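# Lay the pink fabric flat on the template

## Task

Put the small pink piece of fabric down flat on the white template, inside the space between its two blue strips, without shifting the template much, then release it so no hand is touching it.

## Robot and tools

Robot: two arms, left_arm and right_arm, each ending in a sixteen-motor four-finger hand (left_arm has a left hand, right_arm a right hand, mirror images). Scene frame: origin at table-top height midway between the nominal arm bases, +x out over the table, +z up, left_arm on the +y side (not the image side). Calibrated bases: left_arm at (-0.038, +0.288, 0) m, right_arm at (+0.048, -0.316, 0) m, each yawed very slightly. Hand positions, targets and velocities in results are in each arm's own base frame; fixed cameras and the table are in the scene frame. Printed hand poses may be a few centimetres off, more at long reach, and the right arm's elbow sags under load, so commanding a bit higher can be needed.

Hand point axes: +z along straight fingers toward the tips; +y out of the palm's face (palm surface at y = -0.062); on the right hand +x points away from the thumb, on the left hand toward it. The fingertips reach about 0.12 m past the hand point when straight. A rigid mast sits at the wrist on the palm side and can collide with things. Fingertips carry rubber caps; the rest is hard plastic.

execute_actions(actions, cameras): actions is a list of actions; each action is a list of up to 15 rows, each row one 1/30 s control step; if fewer than 15 rows are given the last row is held for the remainder. Each action lasts 0.5 s. Every row is 48 numbers in [-1, 1] in this order: left_arm dx, dy, dz, rx, ry, rz; then 16 left-hand motor numbers; left current_limit; left speed; then the same 24 for right_arm. Both arms must always be filled in.

Arm numbers dx..rz are an offset, not a pose: they move the target away from that arm's Hand target as it stood when the action began, along that arm's own base axes, with rotation about the target's position. Each row inside one action is measured from that same starting target, not from the previous row. A new action or call starts from the current Hand target, so sending the same offset again moves further. Scale: 1.0 = 0.6 m for dx, dy, dz and 180 degrees for rx, ry, rz, which form a single rotation vector. A translation longer than 1.0 is shortened along its direction. Commanded orientation is clipped to within 40 degrees of the measured one each step. The hand often stops short of its target; an all-zero action re-requests the target, and any remaining gap must be sent as an extra offset. Tiny moves may not start. To stop pressing into something, command the target back beyond the hand point.

Hand numbers are absolute goal angles, not offsets, scaled linearly between each hinge's two stops. Order: index_mcp, index_abd, index_pip, index_dip, middle_mcp, middle_abd, middle_pip, middle_dip, ring_mcp, ring_abd, ring_pip, ring_dip, thumb_cmc, thumb_axl, thumb_mcp, thumb_ipl. Straight values: _mcp +0.75, _abd 0.00, _pip +0.58, _dip +0.70, thumb_cmc +0.71, thumb_axl +0.68, thumb_mcp +0.23, thumb_ipl +0.17. Moving toward -1 curls fingers toward the palm, swings _abd away from the thumb, swings the thumb in front of the palm, and bends the thumb. A 0 is a real goal, so to keep a hand unchanged send back its hand_goal, hand_current_limit and hand_speed. current_limit maps -1..+1 to 0..550 mA (floor 11 mA) for all motors of that hand; speed sets the goal-ramp rate to (speed+1)/2 of 8.5 rad/s. Initial values are +0.4 and -0.6; the last values sent persist. A finger grips only while its goal lies past the object's surface.

cameras: list of names (cam_head_left, cam_head_right, cam_high, each 896x504) or ["all"] or []. Images come back by default only when actions is empty. An unknown name invalidates the call. The call returns once the robot settles, at most 3 s after the last action.

Results per arm: end_effector_position (m) and end_effector_quat_wxyz in base frame, Hand target (the clipped commanded pose that next offsets count from), joint positions, velocities (may say within noise or be omitted), joint torques (include arm weight; joints 3 and 4 wrap at ±28 N m). Per hand, in motor order: hand_goal, hand_measured, hand_current_ma (positive pushes toward -1), hand_state (moving, goal, blocked, overload), plus hand_current_limit and hand_speed. A MOTOR HOT line appears at 85 °C; at 100 °C that arm faults and drops for 30 to 60 s or more.

zoom_image(camera, region): enlarges [x0, y0, x1, y1] pixels (origin top-left, at most 504 by 504) of the newest image from cam_head_left, cam_head_right or cam_high.

read_manual(section): returns the licence texts only; "licences" is the default.

finished_scene(scene): ends the current scene irreversibly; scene is an integer 1 to 2. The goal must already hold and remain so.

Avoid: dropping the fabric or letting go while it moves, knocking anything off the table, striking fixed or heavy objects, hard pushes, and any contact or squeeze between the two arms or hands. A hand motor drawing 495 mA or more for 5 s shuts off for 10 s, so avoid sustained hard gripping or pushing. Holding loads or stretching an arm out heats its motors; while the robot waits between calls it keeps the last command.

Each tool is called after ">>>" as name(argument=value, ...), one argument or row to a line, values as JSON.

## Session

>>> execute_actions(
  actions=[],
)

>>> zoom_image(
  camera="cam_head_left",
  region=[220, 180, 680, 380],
)

>>> zoom_image(
  camera="cam_high",
  region=[180, 60, 540, 480],
)

Scene clock: 0.00 s.
left_arm: end_effector_position=(+0.3087, -0.0114, +0.3960) hand_goal=(+0.754, +0.000, +0.576, +0.696, +0.754, +0.000, +0.576, +0.696, +0.754, +0.000, +0.576, +0.696, +0.714, +0.678, +0.226, +0.168) hand_measured=(+0.754, +0.000, +0.576, +0.696, +0.754, +0.000, +0.576, +0.696, +0.754, +0.000, +0.576, +0.696, +0.714, +0.678, +0.226, +0.168) hand_current_ma=(+0, +0, +0, +0, +0, +0, +0, +0, +0, +0, +0, +0, +0, +0, +0, +0) hand_state=(goal, goal, goal, goal, goal, goal, goal, goal, goal, goal, goal, goal, goal, goal, goal, goal) hand_current_limit=0.40 hand_speed=-0.60 end_effector_quat_wxyz=(+0.521, +0.412, +0.675, +0.322) | right_arm: end_effector_position=(+0.5977, +0.1497, +0.1925) hand_goal=(+0.754, +0.000, +0.576, +0.696, +0.754, +0.000, +0.576, +0.696, +0.754, +0.000, +0.576, +0.696, +0.714, +0.678, +0.226, +0.168) hand_measured=(+0.754, +0.000, +0.576, +0.696, +0.754, +0.000, +0.576, +0.696, +0.754, +0.000, +0.576, +0.696, +0.714, +0.678, +0.226, +0.168) hand_current_ma=(+0, +0, +0, +0, +0, +0, +0, +0, +0, +0, +0, +0, +0, +0, +0, +0) hand_state=(goal, goal, goal, goal, overload, goal, goal, goal, goal, goal, goal, goal, goal, goal, goal, goal) hand_current_limit=0.40 hand_speed=-0.60 end_effector_quat_wxyz=(+0.027, +0.345, +0.925, -0.157)
Joint positions: left_arm=[-0.515 0.382 0.547 -0.456 -0.503 -0.612] | right_arm=[0.286 1.841 1.769 -1.649 0.284 -0.55]
Joint velocities: within noise
Joint torques (N m): no reading
Heat: left arm: hottest elbow 36 °C; right arm: hottest waist 30 °C.
Hand target: left_arm +0.3070, -0.0104, +0.4134; +0.534, +0.403, +0.670, +0.322 | right_arm +0.6036, +0.1515, +0.1975; +0.032, +0.346, +0.925, -0.153

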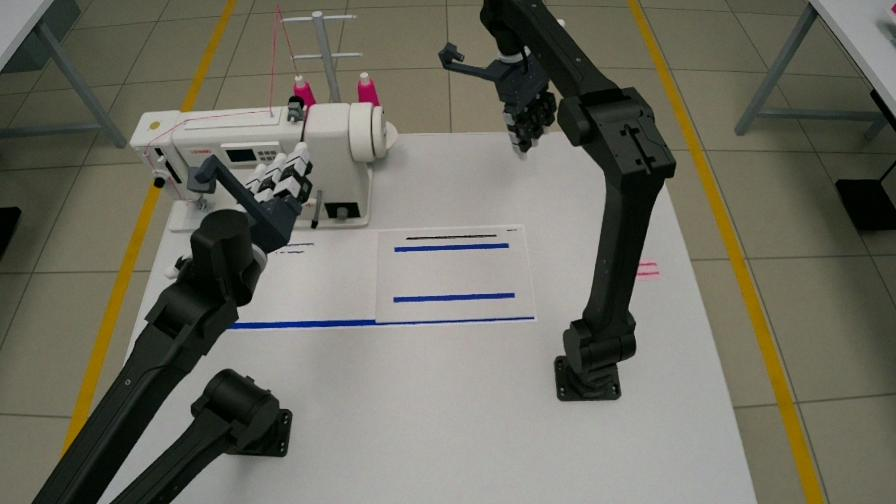

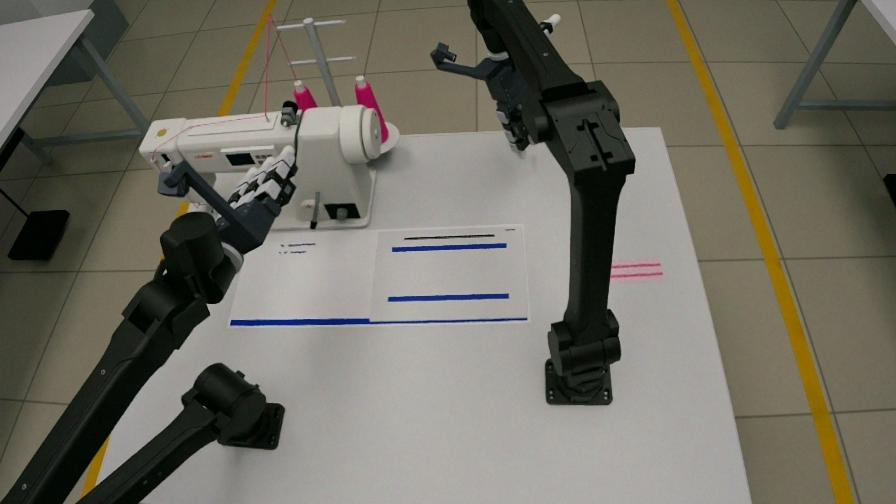

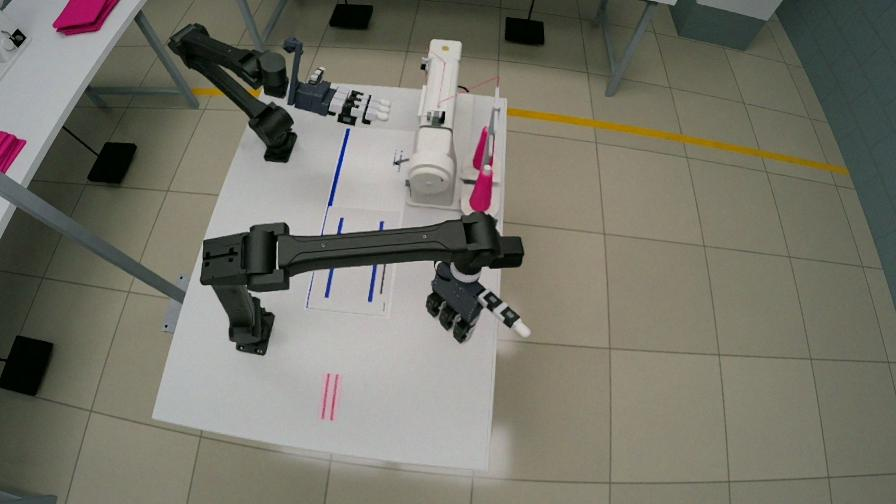

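Scaled by 1.096 from the camera's 896x504 image, which has a finer 1280x720 frame.

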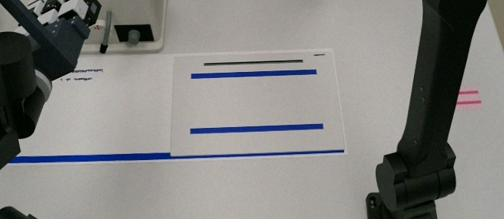

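Scaled by 1.200 from the camera's 896x504 image, which has a finer 1280x720 frame.

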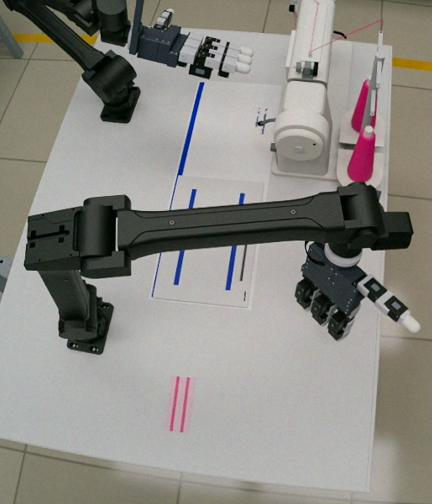

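>>> execute_actions(
  actions=[
    [[0,0,0,0,0,0,0.754,0,0.576,0.696,0.754,0,0.576,0.696,0.754,0,0.576,0.696,0.714,0.678,0.226,0.168,0.4,-0.6,-0.0763,-0.0637,0.05,0.011,-0.0064,-0.0293,0.479,0,0.139,0.261,0.754,0,-1,-0.5,0.479,0,0.139,0.261,0.071,0.678,0.226,0.168,0.2,-0.5]],
    [[0,0,0,0,0,0,0.754,0,0.576,0.696,0.754,0,0.576,0.696,0.754,0,0.576,0.696,0.714,0.678,0.226,0.168,0.4,-0.6,-0.0763,-0.0637,0.05,0.011,-0.0064,-0.0293,0.479,0,0.139,0.261,0.754,0,-1,-0.5,0.479,0,0.139,0.261,0.071,0.678,0.226,0.168,0.2,-0.5]],
    [[0,0,0,0,0,0,0.754,0,0.576,0.696,0.754,0,0.576,0.696,0.754,0,0.576,0.696,0.714,0.678,0.226,0.168,0.4,-0.6,-0.0763,-0.0637,0,0.011,-0.0064,-0.0293,0.479,0,0.139,0.261,0.754,0,-1,-0.5,0.479,0,0.139,0.261,0.071,0.678,0.226,0.168,0.2,-0.5]],
    [[0,0,0,0,0,0,0.754,0,0.576,0.696,0.754,0,0.576,0.696,0.754,0,0.576,0.696,0.714,0.678,0.226,0.168,0.4,-0.6,-0.0763,-0.0637,-0.02,0.011,-0.0064,-0.0293,0.479,0,0.139,0.261,0.754,0,-1,-0.5,0.479,0,0.139,0.261,0.071,0.678,0.226,0.168,0.2,-0.5]],
    [[0,0,0,0,0,0,0.754,0,0.576,0.696,0.754,0,0.576,0.696,0.754,0,0.576,0.696,0.714,0.678,0.226,0.168,0.4,-0.6,-0.0763,-0.0637,-0.02,0.011,-0.0064,-0.0293,0.479,0,0.139,0.261,0.754,0,-1,-0.5,0.479,0,0.139,0.261,0.071,0.678,0.226,0.168,0.2,-0.5]],
    [[0,0,0,0,0,0,0.754,0,0.576,0.696,0.754,0,0.576,0.696,0.754,0,0.576,0.696,0.714,0.678,0.226,0.168,0.4,-0.6,-0.0763,-0.0637,-0.02,0.011,-0.0064,-0.0293,0.479,0,0.139,0.261,0.754,0,-1,-0.5,0.479,0,0.139,0.261,0.071,0.678,0.226,0.168,0.2,-0.5]],
    [[0,0,0,0,0,0,0.754,0,0.576,0.696,0.754,0,0.576,0.696,0.754,0,0.576,0.696,0.714,0.678,0.226,0.168,0.4,-0.6,-0.0763,-0.0637,-0.03,0.011,-0.0064,-0.0293,0.479,0,0.139,0.261,0.754,0,-1,-0.5,0.479,0,0.139,0.261,0.071,0.678,0.226,0.168,0.2,-0.5]],
    [[0,0,0,0,0,0,0.754,0,0.576,0.696,0.754,0,0.576,0.696,0.754,0,0.576,0.696,0.714,0.678,0.226,0.168,0.4,-0.6,-0.0763,-0.0637,-0.03,0.011,-0.0064,-0.0293,0.479,0,0.139,0.261,0.754,0,-1,-0.5,0.479,0,0.139,0.261,0.071,0.678,0.226,0.168,0.2,-0.5]],
  ],
  cameras=["all"],
)

>>> zoom_image(
  camera="cam_high",
  region=[270, 300, 420, 450],
)

Scene clock: 8.80 s.
left_arm: end_effector_position=(+0.3087, -0.0114, +0.3960) hand_goal=(+0.754, +0.000, +0.576, +0.696, +0.754, +0.000, +0.576, +0.696, +0.754, +0.000, +0.576, +0.696, +0.714, +0.678, +0.226, +0.168) hand_measured=(+0.760, +0.000, +0.576, +0.696, +0.760, +0.000, +0.576, +0.696, +0.760, +0.000, +0.576, +0.696, +0.718, +0.678, +0.226, +0.168) hand_current_ma=(+27, +0, +3, +0, +25, +0, +3, +0, +25, +0, +3, +0, +20, -3, -1, -1) hand_state=(goal, goal, goal, goal, goal, goal, goal, goal, goal, goal, goal, goal, goal, goal, goal, goal) hand_current_limit=0.40 hand_speed=-0.60 end_effector_quat_wxyz=(+0.521, +0.412, +0.675, +0.322) | right_arm: end_effector_position=(+0.2360, -0.1502, +0.1820) hand_goal=(+0.480, +0.000, +0.140, +0.262, +0.754, +0.000, -1.000, -0.500, +0.480, +0.000, +0.140, +0.262, +0.072, +0.678, +0.226, +0.168) hand_measured=(+0.482, +0.000, +0.142, +0.266, +0.630, +0.000, -0.994, -0.498, +0.482, +0.000, +0.142, +0.266, +0.072, +0.678, +0.222, +0.168) hand_current_ma=(+3, +0, +4, +5, +0, +0, +10, +4, +4, +0, +4, +5, -1, -1, -7, +0) hand_state=(goal, goal, goal, goal, overload, goal, goal, goal, goal, goal, goal, goal, goal, goal, goal, goal) hand_current_limit=0.20 hand_speed=-0.50 end_effector_quat_wxyz=(-0.010, +0.666, +0.746, -0.002)
Joint positions: left_arm=[-0.515 0.382 0.547 -0.456 -0.503 -0.612] | right_arm=[-0.738 0.861 0.78 -1.509 0.005 -0.853]
Joint torques (N m): left_arm=[-0.44 1.49 11.29 2.35 -0.2 0.13] | right_arm=[0.03 -2.02 10.11 1.11 -0.32 -0.13]
Heat: left arm: hottest elbow 40 °C; right arm: hottest waist 30 °C.
Hand target: left_arm +0.3070, -0.0104, +0.4134; +0.534, +0.403, +0.670, +0.322 | right_arm +0.2375, -0.1543, +0.1856; +0.001, +0.666, +0.746, -0.001
Off the commanded pose: left_arm 0.018 m, 2 deg | right_arm 0.006 m, 1 deg.

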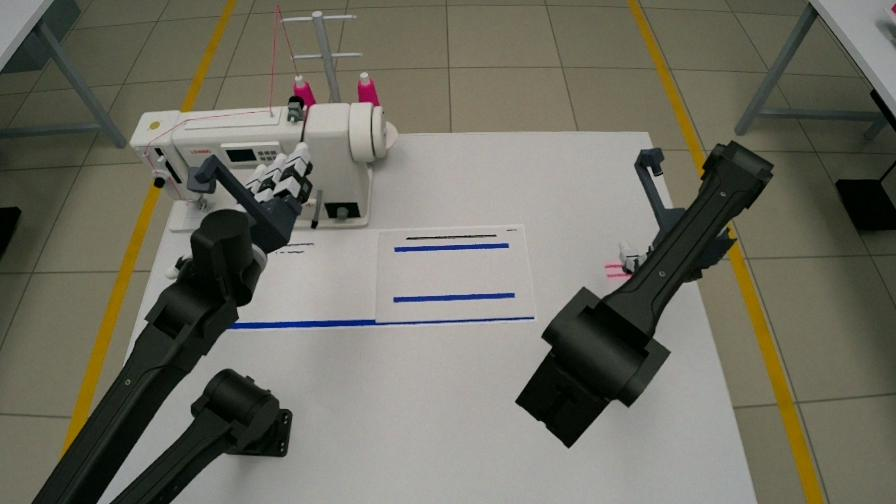

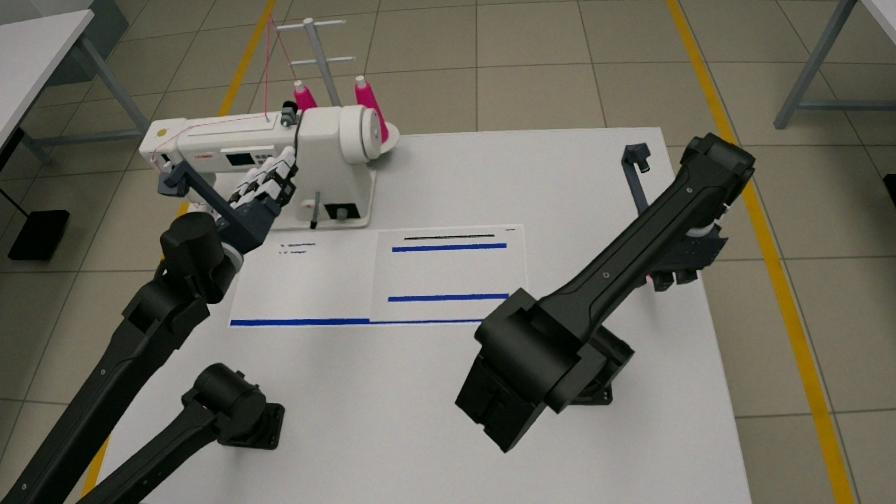

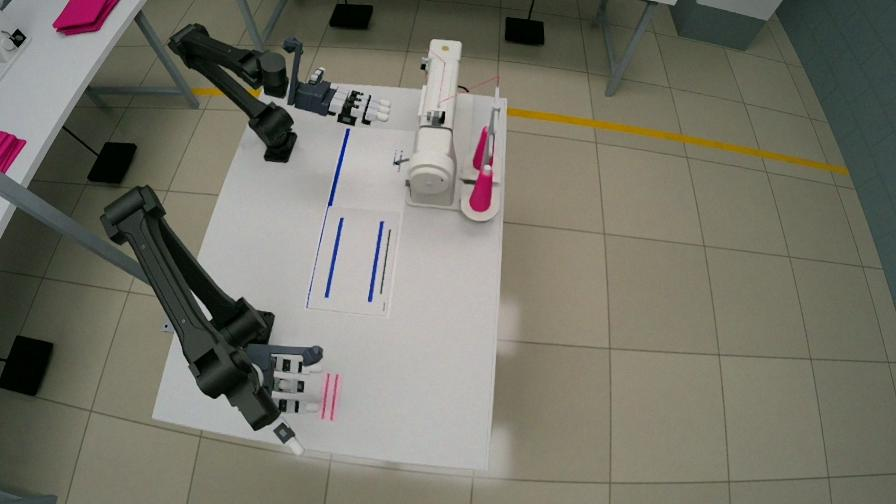

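Scaled by 3.360 from the camera's 896x504 image, which has a finer 1280x720 frame.

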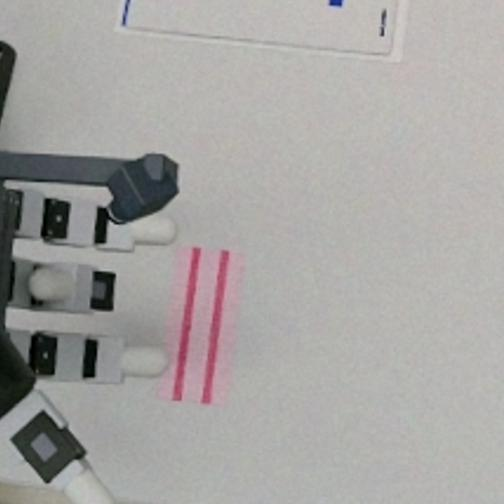

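>>> execute_actions(
  actions=[
    [[0,0,0,0,0,0,0.754,0,0.576,0.696,0.754,0,0.576,0.696,0.754,0,0.576,0.696,0.714,0.678,0.226,0.168,0.4,-0.6,0,0.077,-0.06,0,0,0,0.479,0,0.139,0.261,0.754,0,-1,-0.5,0.479,0,-0.5,-0.3,0.714,0.678,0.226,0.168,0,-0.4]],
    [[0,0,0,0,0,0,0.754,0,0.576,0.696,0.754,0,0.576,0.696,0.754,0,0.576,0.696,0.714,0.678,0.226,0.168,0.4,-0.6,0,0,-0.09,0,0,0,0.479,0,0.139,0.261,0.754,0,-1,-0.5,0.479,0,-0.5,-0.3,0.714,0.678,0.226,0.168,-0.3,-0.4]],
  ],
  cameras=["cam_head_left","cam_high"],
)

>>> zoom_image(
  camera="cam_high",
  region=[270, 300, 420, 450],
)

>>> zoom_image(
  camera="cam_head_left",
  region=[560, 200, 700, 340],
)

Scene clock: 11.63 s.
left_arm: end_effector_position=(+0.3087, -0.0114, +0.3960) hand_goal=(+0.754, +0.000, +0.576, +0.696, +0.754, +0.000, +0.576, +0.696, +0.754, +0.000, +0.576, +0.696, +0.714, +0.678, +0.226, +0.168) hand_measured=(+0.760, +0.000, +0.576, +0.696, +0.760, +0.000, +0.576, +0.696, +0.760, +0.000, +0.576, +0.696, +0.718, +0.678, +0.226, +0.168) hand_current_ma=(+27, +0, +3, +0, +25, +0, +3, +0, +25, +0, +3, +0, +20, -3, -1, -1) hand_state=(goal, goal, goal, goal, goal, goal, goal, goal, goal, goal, goal, goal, goal, goal, goal, goal) hand_current_limit=0.40 hand_speed=-0.60 end_effector_quat_wxyz=(+0.521, +0.412, +0.675, +0.322) | right_arm: end_effector_position=(+0.2326, -0.1073, +0.0958) hand_goal=(+0.480, +0.000, +0.140, +0.262, +0.754, +0.000, -1.000, -0.500, +0.480, +0.000, -0.500, -0.300, +0.714, +0.678, +0.226, +0.168) hand_measured=(+0.482, +0.000, +0.142, +0.266, +0.632, +0.000, -0.994, -0.498, +0.482, +0.000, -0.494, -0.298, +0.712, +0.678, +0.222, +0.168) hand_current_ma=(+4, +0, +4, +5, +0, +0, +9, +4, +4, +0, +11, +4, -3, -1, -7, +0) hand_state=(goal, goal, goal, goal, overload, goal, goal, goal, goal, goal, goal, goal, goal, goal, goal, goal) hand_current_limit=-0.30 hand_speed=-0.40 end_effector_quat_wxyz=(-0.002, +0.667, +0.745, +0.000)
Joint positions: left_arm=[-0.515 0.382 0.547 -0.456 -0.503 -0.612] | right_arm=[-0.572 0.802 0.52 -1.292 -0.001 -0.682]
Joint torques (N m): left_arm=[-0.56 1.38 11.29 2.35 -0.2 0.13] | right_arm=[1.38 -0.15 9.91 1.13 -0.12 0.03]
Heat: left arm: hottest elbow 41 °C; right arm: hottest elbow 31 °C.
Hand target: left_arm +0.3070, -0.0104, +0.4134; +0.534, +0.403, +0.670, +0.322 | right_arm +0.2374, -0.1082, +0.0955; +0.001, +0.666, +0.746, -0.001
Off the commanded pose: left_arm 0.018 m, 2 deg | right_arm 0.005 m, 0 deg.
Images, in order (width x height): cam_head_left 896x504, cam_high 896x504.

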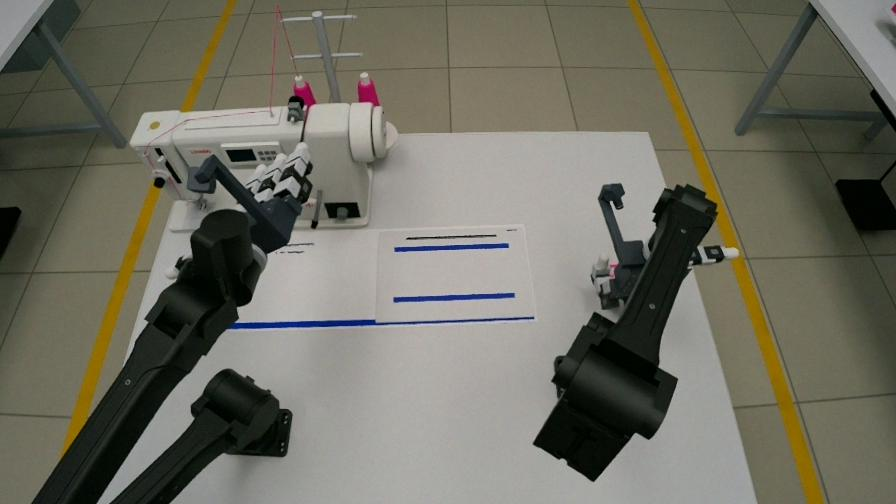

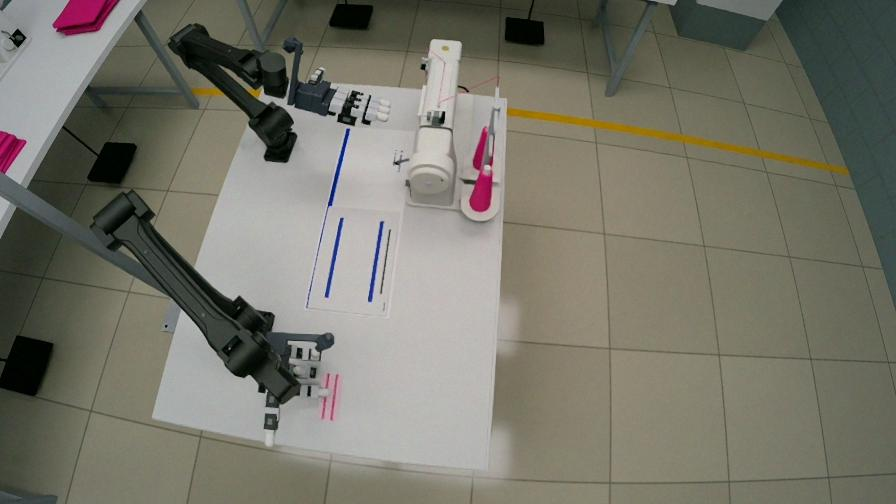

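Scaled by 3.360 from the camera's 896x504 image, which has a finer 1280x720 frame.

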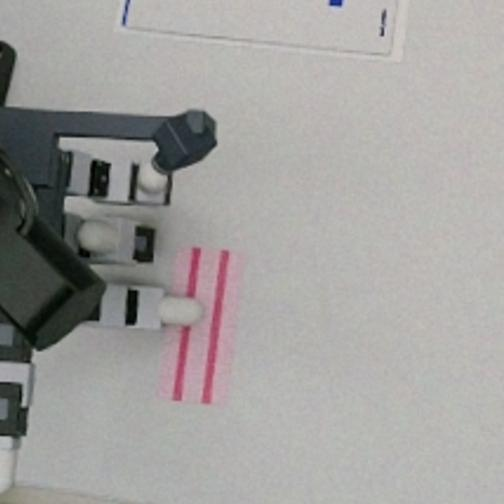

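Scaled by 3.600 from the camera's 896x504 image, which has a finer 1280x720 frame.

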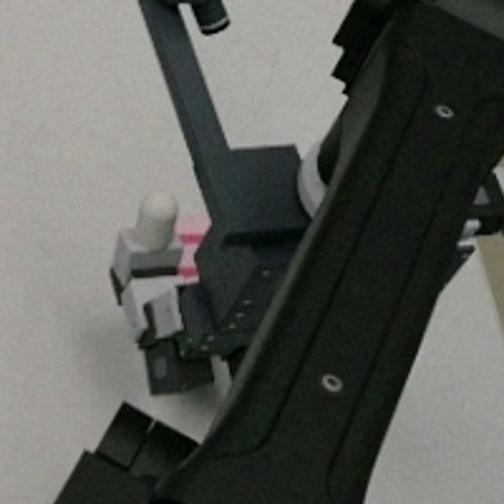

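>>> execute_actions(
  actions=[
    [[0,0,0,0,0,0,0.754,0,0.576,0.696,0.754,0,0.576,0.696,0.754,0,0.576,0.696,0.714,0.678,0.226,0.168,0.4,-0.6,0.015,0,-0.02,0,0,0,0.479,0,0.139,0.261,0.754,0,-1,-0.5,0.479,0,-0.5,-0.3,0.714,0.678,0.226,0.168,-0.4,-0.4]],
    [[0,0,0,0,0,0,0.754,0,0.576,0.696,0.754,0,0.576,0.696,0.754,0,0.576,0.696,0.714,0.678,0.226,0.168,0.4,-0.6,0,0,-0.02,0,0,0,0.479,0,0.139,0.261,0.754,0,-1,-0.5,0.479,0,-0.5,-0.3,0.714,0.678,0.226,0.168,-0.4,-0.4]],
    [[0,0,0,0,0,0,0.754,0,0.576,0.696,0.754,0,0.576,0.696,0.754,0,0.576,0.696,0.714,0.678,0.226,0.168,0.4,-0.6,0,0.04,0,0,0,0,0.479,0,0.139,0.261,0.754,0,-1,-0.5,0.479,0,-0.5,-0.3,0.714,0.678,0.226,0.168,-0.4,-0.4]],
  ],
  cameras=["cam_high"],
)

>>> zoom_image(
  camera="cam_high",
  region=[270, 300, 420, 450],
)

Scene clock: 15.37 s.
left_arm: end_effector_position=(+0.3087, -0.0114, +0.3960) hand_goal=(+0.754, +0.000, +0.576, +0.696, +0.754, +0.000, +0.576, +0.696, +0.754, +0.000, +0.576, +0.696, +0.714, +0.678, +0.226, +0.168) hand_measured=(+0.760, +0.000, +0.576, +0.696, +0.760, +0.000, +0.576, +0.696, +0.760, +0.000, +0.576, +0.696, +0.718, +0.678, +0.226, +0.168) hand_current_ma=(+27, +0, +3, +0, +25, +0, +3, +0, +25, +0, +3, +0, +20, -3, -1, -1) hand_state=(goal, goal, goal, goal, goal, goal, goal, goal, goal, goal, goal, goal, goal, goal, goal, goal) hand_current_limit=0.40 hand_speed=-0.60 end_effector_quat_wxyz=(+0.521, +0.412, +0.675, +0.322) | right_arm: end_effector_position=(+0.2552, -0.0918, +0.0835) hand_goal=(+0.480, +0.000, +0.140, +0.262, +0.754, +0.000, -1.000, -0.500, +0.480, +0.000, -0.500, -0.300, +0.714, +0.678, +0.226, +0.168) hand_measured=(+0.454, +0.004, +0.128, +0.266, +0.632, +0.000, -0.994, -0.498, +0.482, +0.000, -0.494, -0.298, +0.712, +0.678, +0.222, +0.168) hand_current_ma=(-70, +5, -26, +5, +0, +0, +9, +4, +4, +0, +11, +4, -2, -1, -7, +0) hand_state=(blocked, goal, goal, goal, overload, goal, goal, goal, goal, goal, goal, goal, goal, goal, goal, goal) hand_current_limit=-0.40 hand_speed=-0.40 end_effector_quat_wxyz=(+0.018, +0.667, +0.744, +0.003)
Joint positions: left_arm=[-0.515 0.382 0.547 -0.456 -0.503 -0.612] | right_arm=[-0.429 0.831 0.489 -1.192 0.006 -0.538]
Joint torques (N m): left_arm=[-0.62 1.38 11.29 2.33 -0.2 0.13] | right_arm=[1.44 -0.73 7.47 0.31 -0.27 0.01]
Heat: left arm: hottest elbow 42 °C; right arm: hottest elbow 31 °C.
Hand target: left_arm +0.3070, -0.0104, +0.4134; +0.534, +0.403, +0.670, +0.322 | right_arm +0.2463, -0.0841, +0.0715; +0.001, +0.666, +0.746, -0.001
Off the commanded pose: left_arm 0.018 m, 2 deg | right_arm 0.017 m, 2 deg.
Images, in order (width x height): cam_high 896x504.

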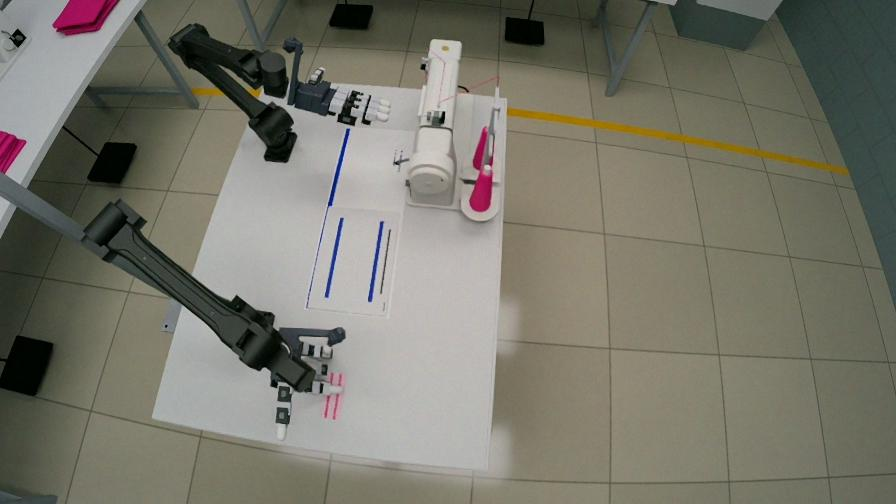

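Scaled by 3.360 from the camera's 896x504 image, which has a finer 1280x720 frame.

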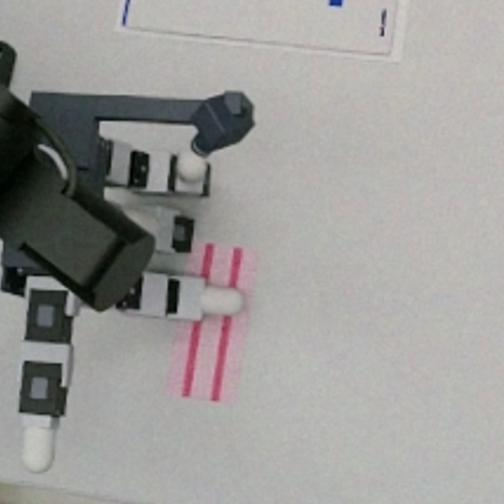

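>>> execute_actions(
  actions=[
    [[0,0,0,0,0,0,0.754,0,0.576,0.696,0.754,0,0.576,0.696,0.754,0,0.576,0.696,0.714,0.678,0.226,0.168,0.4,-0.6,-0.004,0.042,0,0,0,0,0.479,0,0.139,0.261,0.754,0,-1,-0.5,0.479,0,-0.5,-0.3,0.714,0.678,0.226,0.168,-0.4,-0.4]],
    [[0,0,0,0,0,0,0.754,0,0.576,0.696,0.754,0,0.576,0.696,0.754,0,0.576,0.696,0.714,0.678,0.226,0.168,0.4,-0.6,-0.004,0.042,0,0,0,0,0.479,0,0.139,0.261,0.754,0,-1,-0.5,0.479,0,-0.5,-0.3,0.714,0.678,0.226,0.168,-0.4,-0.4]],
    [[0,0,0,0,0,0,0.754,0,0.576,0.696,0.754,0,0.576,0.696,0.754,0,0.576,0.696,0.714,0.678,0.226,0.168,0.4,-0.6,-0.004,0.042,0,0,0,0,0.479,0,0.139,0.261,0.754,0,-1,-0.5,0.479,0,-0.5,-0.3,0.714,0.678,0.226,0.168,-0.4,-0.4]],
    [[0,0,0,0,0,0,0.754,0,0.576,0.696,0.754,0,0.576,0.696,0.754,0,0.576,0.696,0.714,0.678,0.226,0.168,0.4,-0.6,-0.002,0.042,0,0,0,0,0.479,0,0.139,0.261,0.754,0,-1,-0.5,0.479,0,-0.5,-0.3,0.714,0.678,0.226,0.168,-0.4,-0.4]],
  ],
  cameras=["cam_high"],
)

>>> zoom_image(
  camera="cam_high",
  region=[270, 270, 420, 420],
)

Scene clock: 18.63 s.
left_arm: end_effector_position=(+0.3087, -0.0114, +0.3960) hand_goal=(+0.754, +0.000, +0.576, +0.696, +0.754, +0.000, +0.576, +0.696, +0.754, +0.000, +0.576, +0.696, +0.714, +0.678, +0.226, +0.168) hand_measured=(+0.760, +0.000, +0.576, +0.696, +0.760, +0.000, +0.576, +0.696, +0.760, +0.000, +0.576, +0.696, +0.718, +0.678, +0.226, +0.168) hand_current_ma=(+27, +0, +3, +0, +25, +0, +3, +0, +25, +0, +3, +0, +20, -3, -1, -1) hand_state=(goal, goal, goal, goal, goal, goal, goal, goal, goal, goal, goal, goal, goal, goal, goal, goal) hand_current_limit=0.40 hand_speed=-0.60 end_effector_quat_wxyz=(+0.521, +0.412, +0.675, +0.322) | right_arm: end_effector_position=(+0.2486, +0.0158, +0.0831) hand_goal=(+0.480, +0.000, +0.140, +0.262, +0.754, +0.000, -1.000, -0.500, +0.480, +0.000, -0.500, -0.300, +0.714, +0.678, +0.226, +0.168) hand_measured=(+0.450, +0.002, +0.126, +0.266, +0.632, +0.000, -0.994, -0.498, +0.482, +0.000, -0.494, -0.298, +0.714, +0.678, +0.222, +0.168) hand_current_ma=(-89, +3, -34, +5, +0, +0, +9, +4, +5, +0, +11, +4, +0, -1, -7, +0) hand_state=(blocked, goal, goal, goal, overload, goal, goal, goal, goal, goal, goal, goal, goal, goal, goal, goal) hand_current_limit=-0.40 hand_speed=-0.40 end_effector_quat_wxyz=(+0.015, +0.666, +0.746, +0.013)
Joint positions: left_arm=[-0.515 0.382 0.547 -0.456 -0.503 -0.612] | right_arm=[0.186 0.742 0.451 -1.24 0.007 0.072]
Joint torques (N m): left_arm=[-0.5 1.38 11.28 2.36 -0.2 0.14] | right_arm=[1.67 0.62 7.92 0.02 -0.24 0.07]
Heat: left arm: hottest elbow 43 °C; right arm: hottest elbow 31 °C.
Hand target: left_arm +0.3070, -0.0104, +0.4134; +0.534, +0.403, +0.670, +0.322 | right_arm +0.2380, +0.0166, +0.0715; +0.001, +0.666, +0.746, -0.001
Off the commanded pose: left_arm 0.018 m, 2 deg | right_arm 0.016 m, 2 deg.
Images, in order (width x height): cam_high 896x504.

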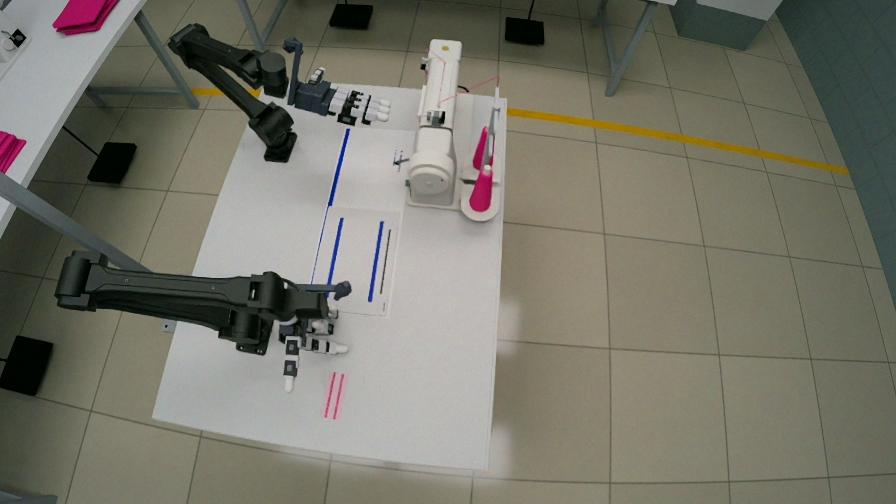

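Scaled by 3.360 from the camera's 896x504 image, which has a finer 1280x720 frame.

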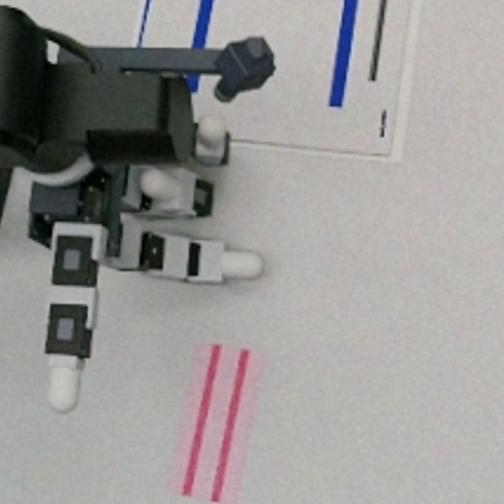

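>>> execute_actions(
  actions=[
    [[0,0,0,0,0,0,0.754,0,0.576,0.696,0.754,0,0.576,0.696,0.754,0,0.576,0.696,0.714,0.678,0.226,0.168,0.4,-0.6,0,0,0.07,0,0,0,0.479,0,0.139,0.261,0.754,0,-1,-0.5,0.479,0,-0.5,-0.3,0.714,0.678,0.226,0.168,-0.2,-0.4]],
    [[0,0,0,0,0,0,0.754,0,0.576,0.696,0.754,0,0.576,0.696,0.754,0,0.576,0.696,0.714,0.678,0.226,0.168,0.4,-0.6,0.035,-0.09,0.06,0,0,0,0.616,0,0.358,0.478,0.754,0,-1,-0.5,0.479,0,-0.5,-0.3,0.714,0.678,0.226,0.168,0,-0.4]],
    [[0,0,0,0,0,0,0.754,0,0.576,0.696,0.754,0,0.576,0.696,0.754,0,0.576,0.696,0.714,0.678,0.226,0.168,0.4,-0.6,0.0355,-0.0893,0,0,0,0,0.616,0,0.358,0.478,0.754,0,-1,-0.5,0.479,0,-0.5,-0.3,0.714,0.678,0.226,0.168,0,-0.4]],
    [[0,0,0,0,0,0,0.754,0,0.576,0.696,0.754,0,0.576,0.696,0.754,0,0.576,0.696,0.714,0.678,0.226,0.168,0.4,-0.6,0,0,-0.035,0,0,0,0.616,0,0.358,0.478,0.754,0,-1,-0.5,0.479,0,-0.5,-0.3,0.714,0.678,0.226,0.168,0,-0.4]],
  ],
  cameras=["cam_high"],
)

>>> zoom_image(
  camera="cam_high",
  region=[270, 290, 420, 440],
)

Scene clock: 21.90 s.
left_arm: end_effector_position=(+0.3087, -0.0114, +0.3960) hand_goal=(+0.754, +0.000, +0.576, +0.696, +0.754, +0.000, +0.576, +0.696, +0.754, +0.000, +0.576, +0.696, +0.714, +0.678, +0.226, +0.168) hand_measured=(+0.760, +0.000, +0.576, +0.696, +0.760, +0.000, +0.576, +0.696, +0.760, +0.000, +0.576, +0.696, +0.718, +0.678, +0.226, +0.168) hand_current_ma=(+27, +0, +3, +0, +25, +0, +3, +0, +25, +0, +3, +0, +20, -3, -1, -1) hand_state=(goal, goal, goal, goal, goal, goal, goal, goal, goal, goal, goal, goal, goal, goal, goal, goal) hand_current_limit=0.40 hand_speed=-0.60 end_effector_quat_wxyz=(+0.521, +0.412, +0.675, +0.322) | right_arm: end_effector_position=(+0.2787, -0.0879, +0.1324) hand_goal=(+0.616, +0.000, +0.358, +0.478, +0.754, +0.000, -1.000, -0.500, +0.480, +0.000, -0.500, -0.300, +0.714, +0.678, +0.226, +0.168) hand_measured=(+0.616, -0.002, +0.356, +0.476, +0.636, +0.000, -0.994, -0.498, +0.484, +0.000, -0.494, -0.298, +0.714, +0.678, +0.222, +0.168) hand_current_ma=(-1, -3, -2, -4, +0, +0, +9, +4, +6, +0, +11, +4, -1, -1, -8, +0) hand_state=(goal, goal, goal, goal, overload, goal, goal, goal, goal, goal, goal, goal, goal, goal, goal, goal) hand_current_limit=0.00 hand_speed=-0.40 end_effector_quat_wxyz=(+0.003, +0.665, +0.747, -0.001)
Joint positions: left_arm=[-0.515 0.382 0.547 -0.456 -0.503 -0.612] | right_arm=[-0.368 0.879 0.652 -1.34 0.004 -0.483]
Joint torques (N m): left_arm=[-0.56 1.38 11.22 2.35 -0.2 0.13] | right_arm=[-0.09 -0.67 9.44 1.21 -0.22 -0.11]
Heat: left arm: hottest elbow 44 °C; right arm: hottest elbow 31 °C.
Hand target: left_arm +0.3070, -0.0104, +0.4134; +0.534, +0.403, +0.670, +0.322 | right_arm +0.2802, -0.0909, +0.1285; +0.001, +0.666, +0.746, -0.001
Off the commanded pose: left_arm 0.018 m, 2 deg | right_arm 0.005 m, 0 deg.
Images, in order (width x height): cam_high 896x504.

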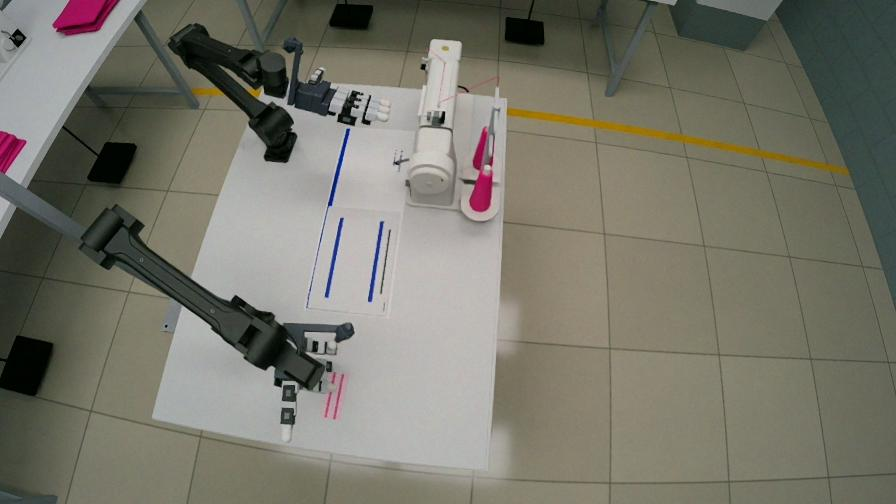

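Scaled by 3.360 from the camera's 896x504 image, which has a finer 1280x720 frame.

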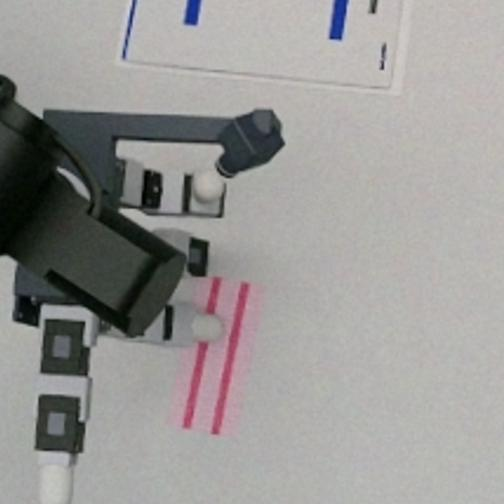

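>>> execute_actions(
  actions=[
    [[0,0,0,0,0,0,0.754,0,0.576,0.696,0.754,0,0.576,0.696,0.754,0,0.576,0.696,0.714,0.678,0.226,0.168,0.4,-0.6,0.012,0,-0.03,0,0,0,0.616,0,0.358,0.478,0.754,0,-1,-0.5,0.479,0,-0.5,-0.3,0.714,0.678,0.226,0.168,0,-0.4]],
    [[0,0,0,0,0,0,0.754,0,0.576,0.696,0.754,0,0.576,0.696,0.754,0,0.576,0.696,0.714,0.678,0.226,0.168,0.4,-0.6,0,0,-0.025,0,0,0,0.616,0,0.358,0.478,0.754,0,-1,-0.5,0.479,0,-0.5,-0.3,0.714,0.678,0.226,0.168,0,-0.4]],
    [[0,0,0,0,0,0,0.754,0,0.576,0.696,0.754,0,0.576,0.696,0.754,0,0.576,0.696,0.714,0.678,0.226,0.168,0.4,-0.6,0,0.03,0,0,0,0,0.616,0,0.358,0.478,0.754,0,-1,-0.5,0.479,0,-0.5,-0.3,0.714,0.678,0.226,0.168,0,-0.4]],
  ],
  cameras=["cam_high"],
)

>>> zoom_image(
  camera="cam_high",
  region=[270, 290, 420, 440],
)

Scene clock: 24.27 s.
left_arm: end_effector_position=(+0.3087, -0.0114, +0.3960) hand_goal=(+0.754, +0.000, +0.576, +0.696, +0.754, +0.000, +0.576, +0.696, +0.754, +0.000, +0.576, +0.696, +0.714, +0.678, +0.226, +0.168) hand_measured=(+0.760, +0.000, +0.576, +0.696, +0.760, +0.000, +0.576, +0.696, +0.760, +0.000, +0.576, +0.696, +0.718, +0.678, +0.226, +0.168) hand_current_ma=(+27, +0, +3, +0, +25, +0, +3, +0, +25, +0, +3, +0, +20, -3, -1, -1) hand_state=(goal, goal, goal, goal, goal, goal, goal, goal, goal, goal, goal, goal, goal, goal, goal, goal) hand_current_limit=0.40 hand_speed=-0.60 end_effector_quat_wxyz=(+0.521, +0.412, +0.675, +0.322) | right_arm: end_effector_position=(+0.2920, -0.0817, +0.1083) hand_goal=(+0.616, +0.000, +0.358, +0.478, +0.754, +0.000, -1.000, -0.500, +0.480, +0.000, -0.500, -0.300, +0.714, +0.678, +0.226, +0.168) hand_measured=(+0.590, +0.024, +0.334, +0.458, +0.636, +0.000, -0.994, -0.498, +0.484, +0.000, -0.494, -0.298, +0.714, +0.678, +0.222, +0.168) hand_current_ma=(-71, +55, -64, -47, +0, +0, +9, +4, +6, +0, +11, +4, -1, -1, -8, +0) hand_state=(blocked, blocked, blocked, goal, overload, goal, goal, goal, goal, goal, goal, goal, goal, goal, goal, goal) hand_current_limit=0.00 hand_speed=-0.40 end_effector_quat_wxyz=(+0.014, +0.673, +0.740, +0.000)
Joint positions: left_arm=[-0.515 0.382 0.547 -0.456 -0.503 -0.612] | right_arm=[-0.304 0.921 0.603 -1.227 0.012 -0.399]
Joint torques (N m): left_arm=[-0.56 1.32 11.26 2.35 -0.2 0.13] | right_arm=[1.79 -1.26 7.46 1.05 -0.47 -0.05]
Heat: left arm: hottest elbow 44 °C; right arm: hottest elbow 31 °C.
Hand target: left_arm +0.3070, -0.0104, +0.4134; +0.534, +0.403, +0.670, +0.322 | right_arm +0.2874, -0.0729, +0.0955; +0.001, +0.666, +0.746, -0.001
Off the commanded pose: left_arm 0.018 m, 2 deg | right_arm 0.016 m, 2 deg.
Images, in order (width x height): cam_high 896x504.

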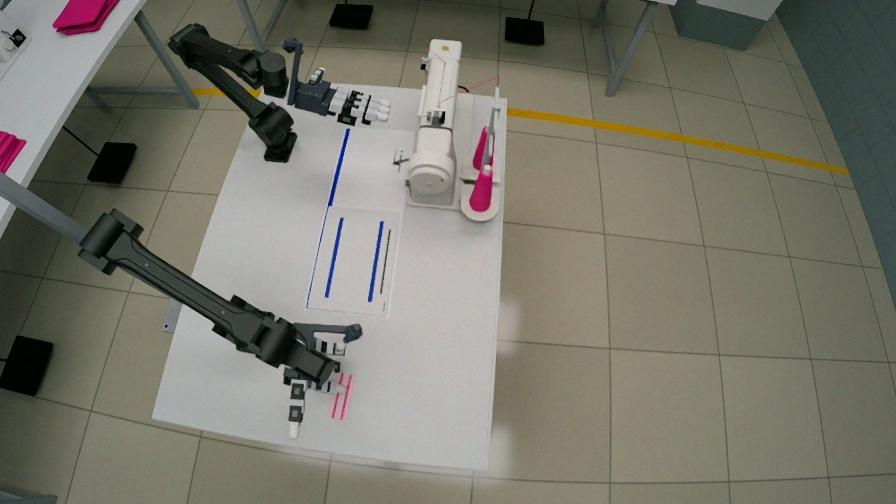

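Scaled by 3.360 from the camera's 896x504 image, which has a finer 1280x720 frame.

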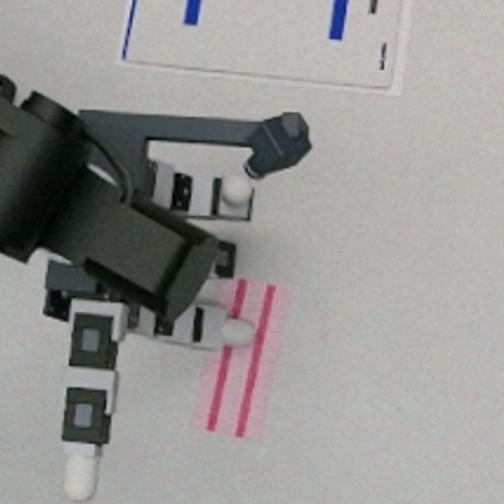

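>>> execute_actions(
  actions=[
    [[0,0,0,0,0,0,0.754,0,0.576,0.696,0.754,0,0.576,0.696,0.754,0,0.576,0.696,0.714,0.678,0.226,0.168,0.4,-0.6,-0.006,0.03,-0.008,0,0,0,0.616,0,0.358,0.478,0.754,0,-1,-0.5,0.479,0,-0.5,-0.3,0.714,0.678,0.226,0.168,0,-0.4]],
    [[0,0,0,0,0,0,0.754,0,0.576,0.696,0.754,0,0.576,0.696,0.754,0,0.576,0.696,0.714,0.678,0.226,0.168,0.4,-0.6,-0.006,0.03,0,0,0,0,0.616,0,0.358,0.478,0.754,0,-1,-0.5,0.479,0,-0.5,-0.3,0.714,0.678,0.226,0.168,0,-0.4]],
  ],
  cameras=["cam_high"],
)

>>> zoom_image(
  camera="cam_high",
  region=[270, 290, 420, 440],
)

Scene clock: 26.17 s.
left_arm: end_effector_position=(+0.3087, -0.0114, +0.3960) hand_goal=(+0.754, +0.000, +0.576, +0.696, +0.754, +0.000, +0.576, +0.696, +0.754, +0.000, +0.576, +0.696, +0.714, +0.678, +0.226, +0.168) hand_measured=(+0.760, +0.000, +0.576, +0.696, +0.760, +0.000, +0.576, +0.696, +0.760, +0.000, +0.576, +0.696, +0.718, +0.678, +0.226, +0.168) hand_current_ma=(+27, +0, +3, +0, +25, +0, +3, +0, +25, +0, +3, +0, +20, -3, -1, -1) hand_state=(goal, goal, goal, goal, goal, goal, goal, goal, goal, goal, goal, goal, goal, goal, goal, goal) hand_current_limit=0.40 hand_speed=-0.60 end_effector_quat_wxyz=(+0.521, +0.412, +0.675, +0.322) | right_arm: end_effector_position=(+0.2910, -0.0460, +0.1055) hand_goal=(+0.616, +0.000, +0.358, +0.478, +0.754, +0.000, -1.000, -0.500, +0.480, +0.000, -0.500, -0.300, +0.714, +0.678, +0.226, +0.168) hand_measured=(+0.570, +0.036, +0.324, +0.452, +0.636, +0.000, -0.994, -0.498, +0.484, +0.000, -0.494, -0.298, +0.714, +0.678, +0.222, +0.168) hand_current_ma=(-148, +89, -97, -67, +0, +0, +9, +4, +6, +0, +11, +4, -1, -1, -8, +0) hand_state=(blocked, blocked, blocked, blocked, overload, goal, goal, goal, goal, goal, goal, goal, goal, goal, goal, goal) hand_current_limit=0.00 hand_speed=-0.40 end_effector_quat_wxyz=(+0.022, +0.672, +0.740, +0.005)
Joint positions: left_arm=[-0.515 0.382 0.547 -0.456 -0.503 -0.612] | right_arm=[-0.138 0.879 0.569 -1.219 0.017 -0.234]
Joint torques (N m): left_arm=[-0.5 1.38 11.23 2.37 -0.2 0.12] | right_arm=[1.73 -1.26 7.31 0.28 -0.6 -0.04]
Heat: left arm: hottest elbow 45 °C; right arm: hottest elbow 32 °C.
Hand target: left_arm +0.3070, -0.0104, +0.4134; +0.534, +0.403, +0.670, +0.322 | right_arm +0.2804, -0.0370, +0.0908; +0.001, +0.666, +0.746, -0.001
Off the commanded pose: left_arm 0.018 m, 2 deg | right_arm 0.020 m, 3 deg.
Images, in order (width x height): cam_high 896x504.

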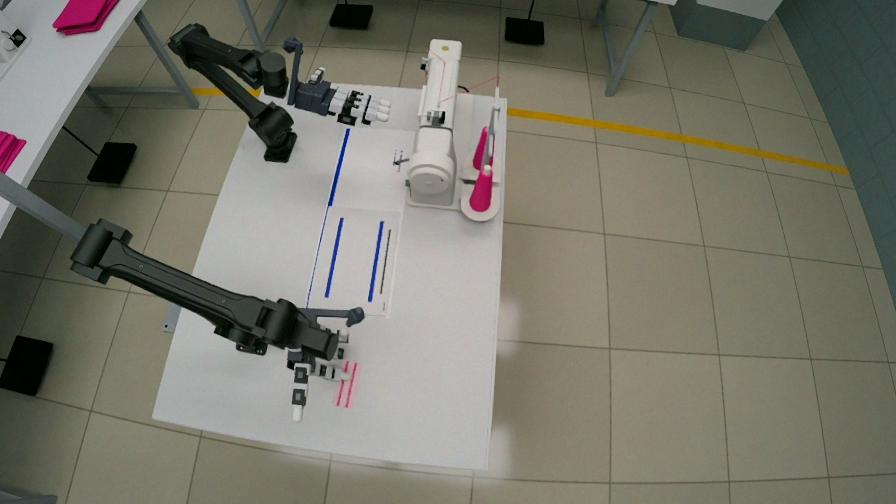

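Scaled by 3.360 from the camera's 896x504 image, which has a finer 1280x720 frame.

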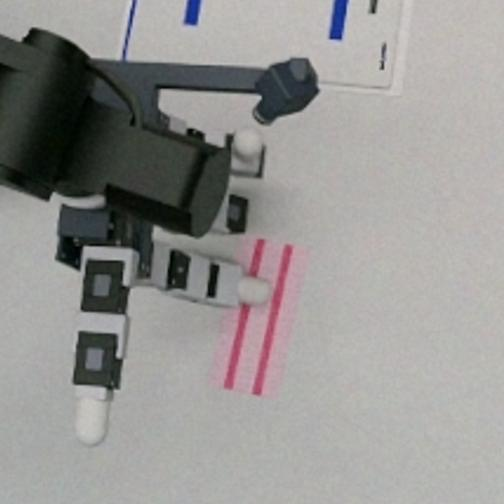

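>>> execute_actions(
  actions=[
    [[0,0,0,0,0,0,0.754,0,0.576,0.696,0.754,0,0.576,0.696,0.754,0,0.576,0.696,0.714,0.678,0.226,0.168,0.4,-0.6,-0.006,0.045,0,0,0,0,0.616,0,0.358,0.478,0.754,0,-1,-0.5,0.479,0,-0.5,-0.3,0.714,0.678,0.226,0.168,0,-0.4]],
    [[0,0,0,0,0,0,0.754,0,0.576,0.696,0.754,0,0.576,0.696,0.754,0,0.576,0.696,0.714,0.678,0.226,0.168,0.4,-0.6,-0.006,0.045,0,0,0,0,0.616,0,0.358,0.478,0.754,0,-1,-0.5,0.479,0,-0.5,-0.3,0.714,0.678,0.226,0.168,0,-0.4]],
    [[0,0,0,0,0,0,0.754,0,0.576,0.696,0.754,0,0.576,0.696,0.754,0,0.576,0.696,0.714,0.678,0.226,0.168,0.4,-0.6,-0.006,0.045,0,0,0,0,0.616,0,0.358,0.478,0.754,0,-1,-0.5,0.479,0,-0.5,-0.3,0.714,0.678,0.226,0.168,0,-0.4]],
    [[0,0,0,0,0,0,0.754,0,0.576,0.696,0.754,0,0.576,0.696,0.754,0,0.576,0.696,0.714,0.678,0.226,0.168,0.4,-0.6,-0.006,0.035,0,0,0,0,0.616,0,0.358,0.478,0.754,0,-1,-0.5,0.479,0,-0.5,-0.3,0.714,0.678,0.226,0.168,0,-0.4]],
  ],
  cameras=["cam_high"],
)

>>> zoom_image(
  camera="cam_high",
  region=[280, 240, 430, 390],
)

Scene clock: 29.60 s.
left_arm: end_effector_position=(+0.3087, -0.0114, +0.3960) hand_goal=(+0.754, +0.000, +0.576, +0.696, +0.754, +0.000, +0.576, +0.696, +0.754, +0.000, +0.576, +0.696, +0.714, +0.678, +0.226, +0.168) hand_measured=(+0.760, +0.000, +0.576, +0.696, +0.760, +0.000, +0.576, +0.696, +0.760, +0.000, +0.576, +0.696, +0.718, +0.678, +0.226, +0.168) hand_current_ma=(+27, +0, +3, +0, +25, +0, +3, +0, +25, +0, +3, +0, +20, -3, -1, -1) hand_state=(goal, goal, goal, goal, goal, goal, goal, goal, goal, goal, goal, goal, goal, goal, goal, goal) hand_current_limit=0.40 hand_speed=-0.60 end_effector_quat_wxyz=(+0.521, +0.412, +0.675, +0.322) | right_arm: end_effector_position=(+0.2742, +0.0616, +0.1047) hand_goal=(+0.616, +0.000, +0.358, +0.478, +0.754, +0.000, -1.000, -0.500, +0.480, +0.000, -0.500, -0.300, +0.714, +0.678, +0.226, +0.168) hand_measured=(+0.560, +0.036, +0.316, +0.448, +0.636, +0.000, -0.994, -0.498, +0.484, +0.000, -0.494, -0.298, +0.714, +0.678, +0.222, +0.168) hand_current_ma=(-190, +89, -122, -82, +0, +0, +9, +4, +6, +0, +11, +4, -1, -1, -8, +0) hand_state=(blocked, blocked, blocked, blocked, overload, goal, goal, goal, goal, goal, goal, goal, goal, goal, goal, goal) hand_current_limit=0.00 hand_speed=-0.40 end_effector_quat_wxyz=(+0.018, +0.669, +0.743, +0.017)
Joint positions: left_arm=[-0.515 0.382 0.547 -0.456 -0.503 -0.612] | right_arm=[0.4 0.86 0.557 -1.222 0.018 0.295]
Joint torques (N m): left_arm=[-0.5 1.49 11.26 2.36 -0.19 0.13] | right_arm=[1.55 0.38 8.39 0.34 -0.58 0]
Heat: left arm: hottest elbow 46 °C; right arm: hottest elbow 32 °C.
Hand target: left_arm +0.3070, -0.0104, +0.4134; +0.534, +0.403, +0.670, +0.322 | right_arm +0.2659, +0.0651, +0.0908; +0.001, +0.666, +0.746, -0.001
Off the commanded pose: left_arm 0.018 m, 2 deg | right_arm 0.017 m, 3 deg.
Images, in order (width x height): cam_high 896x504.

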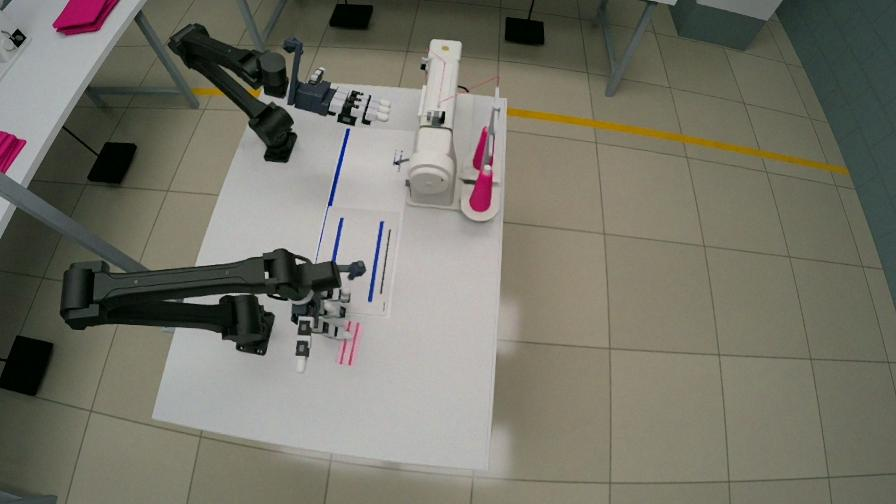

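Scaled by 3.360 from the camera's 896x504 image, which has a finer 1280x720 frame.

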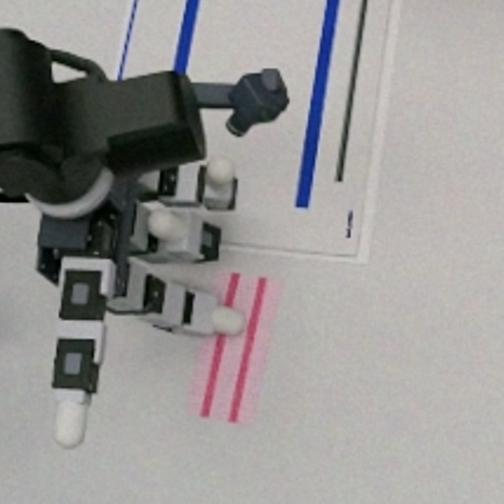

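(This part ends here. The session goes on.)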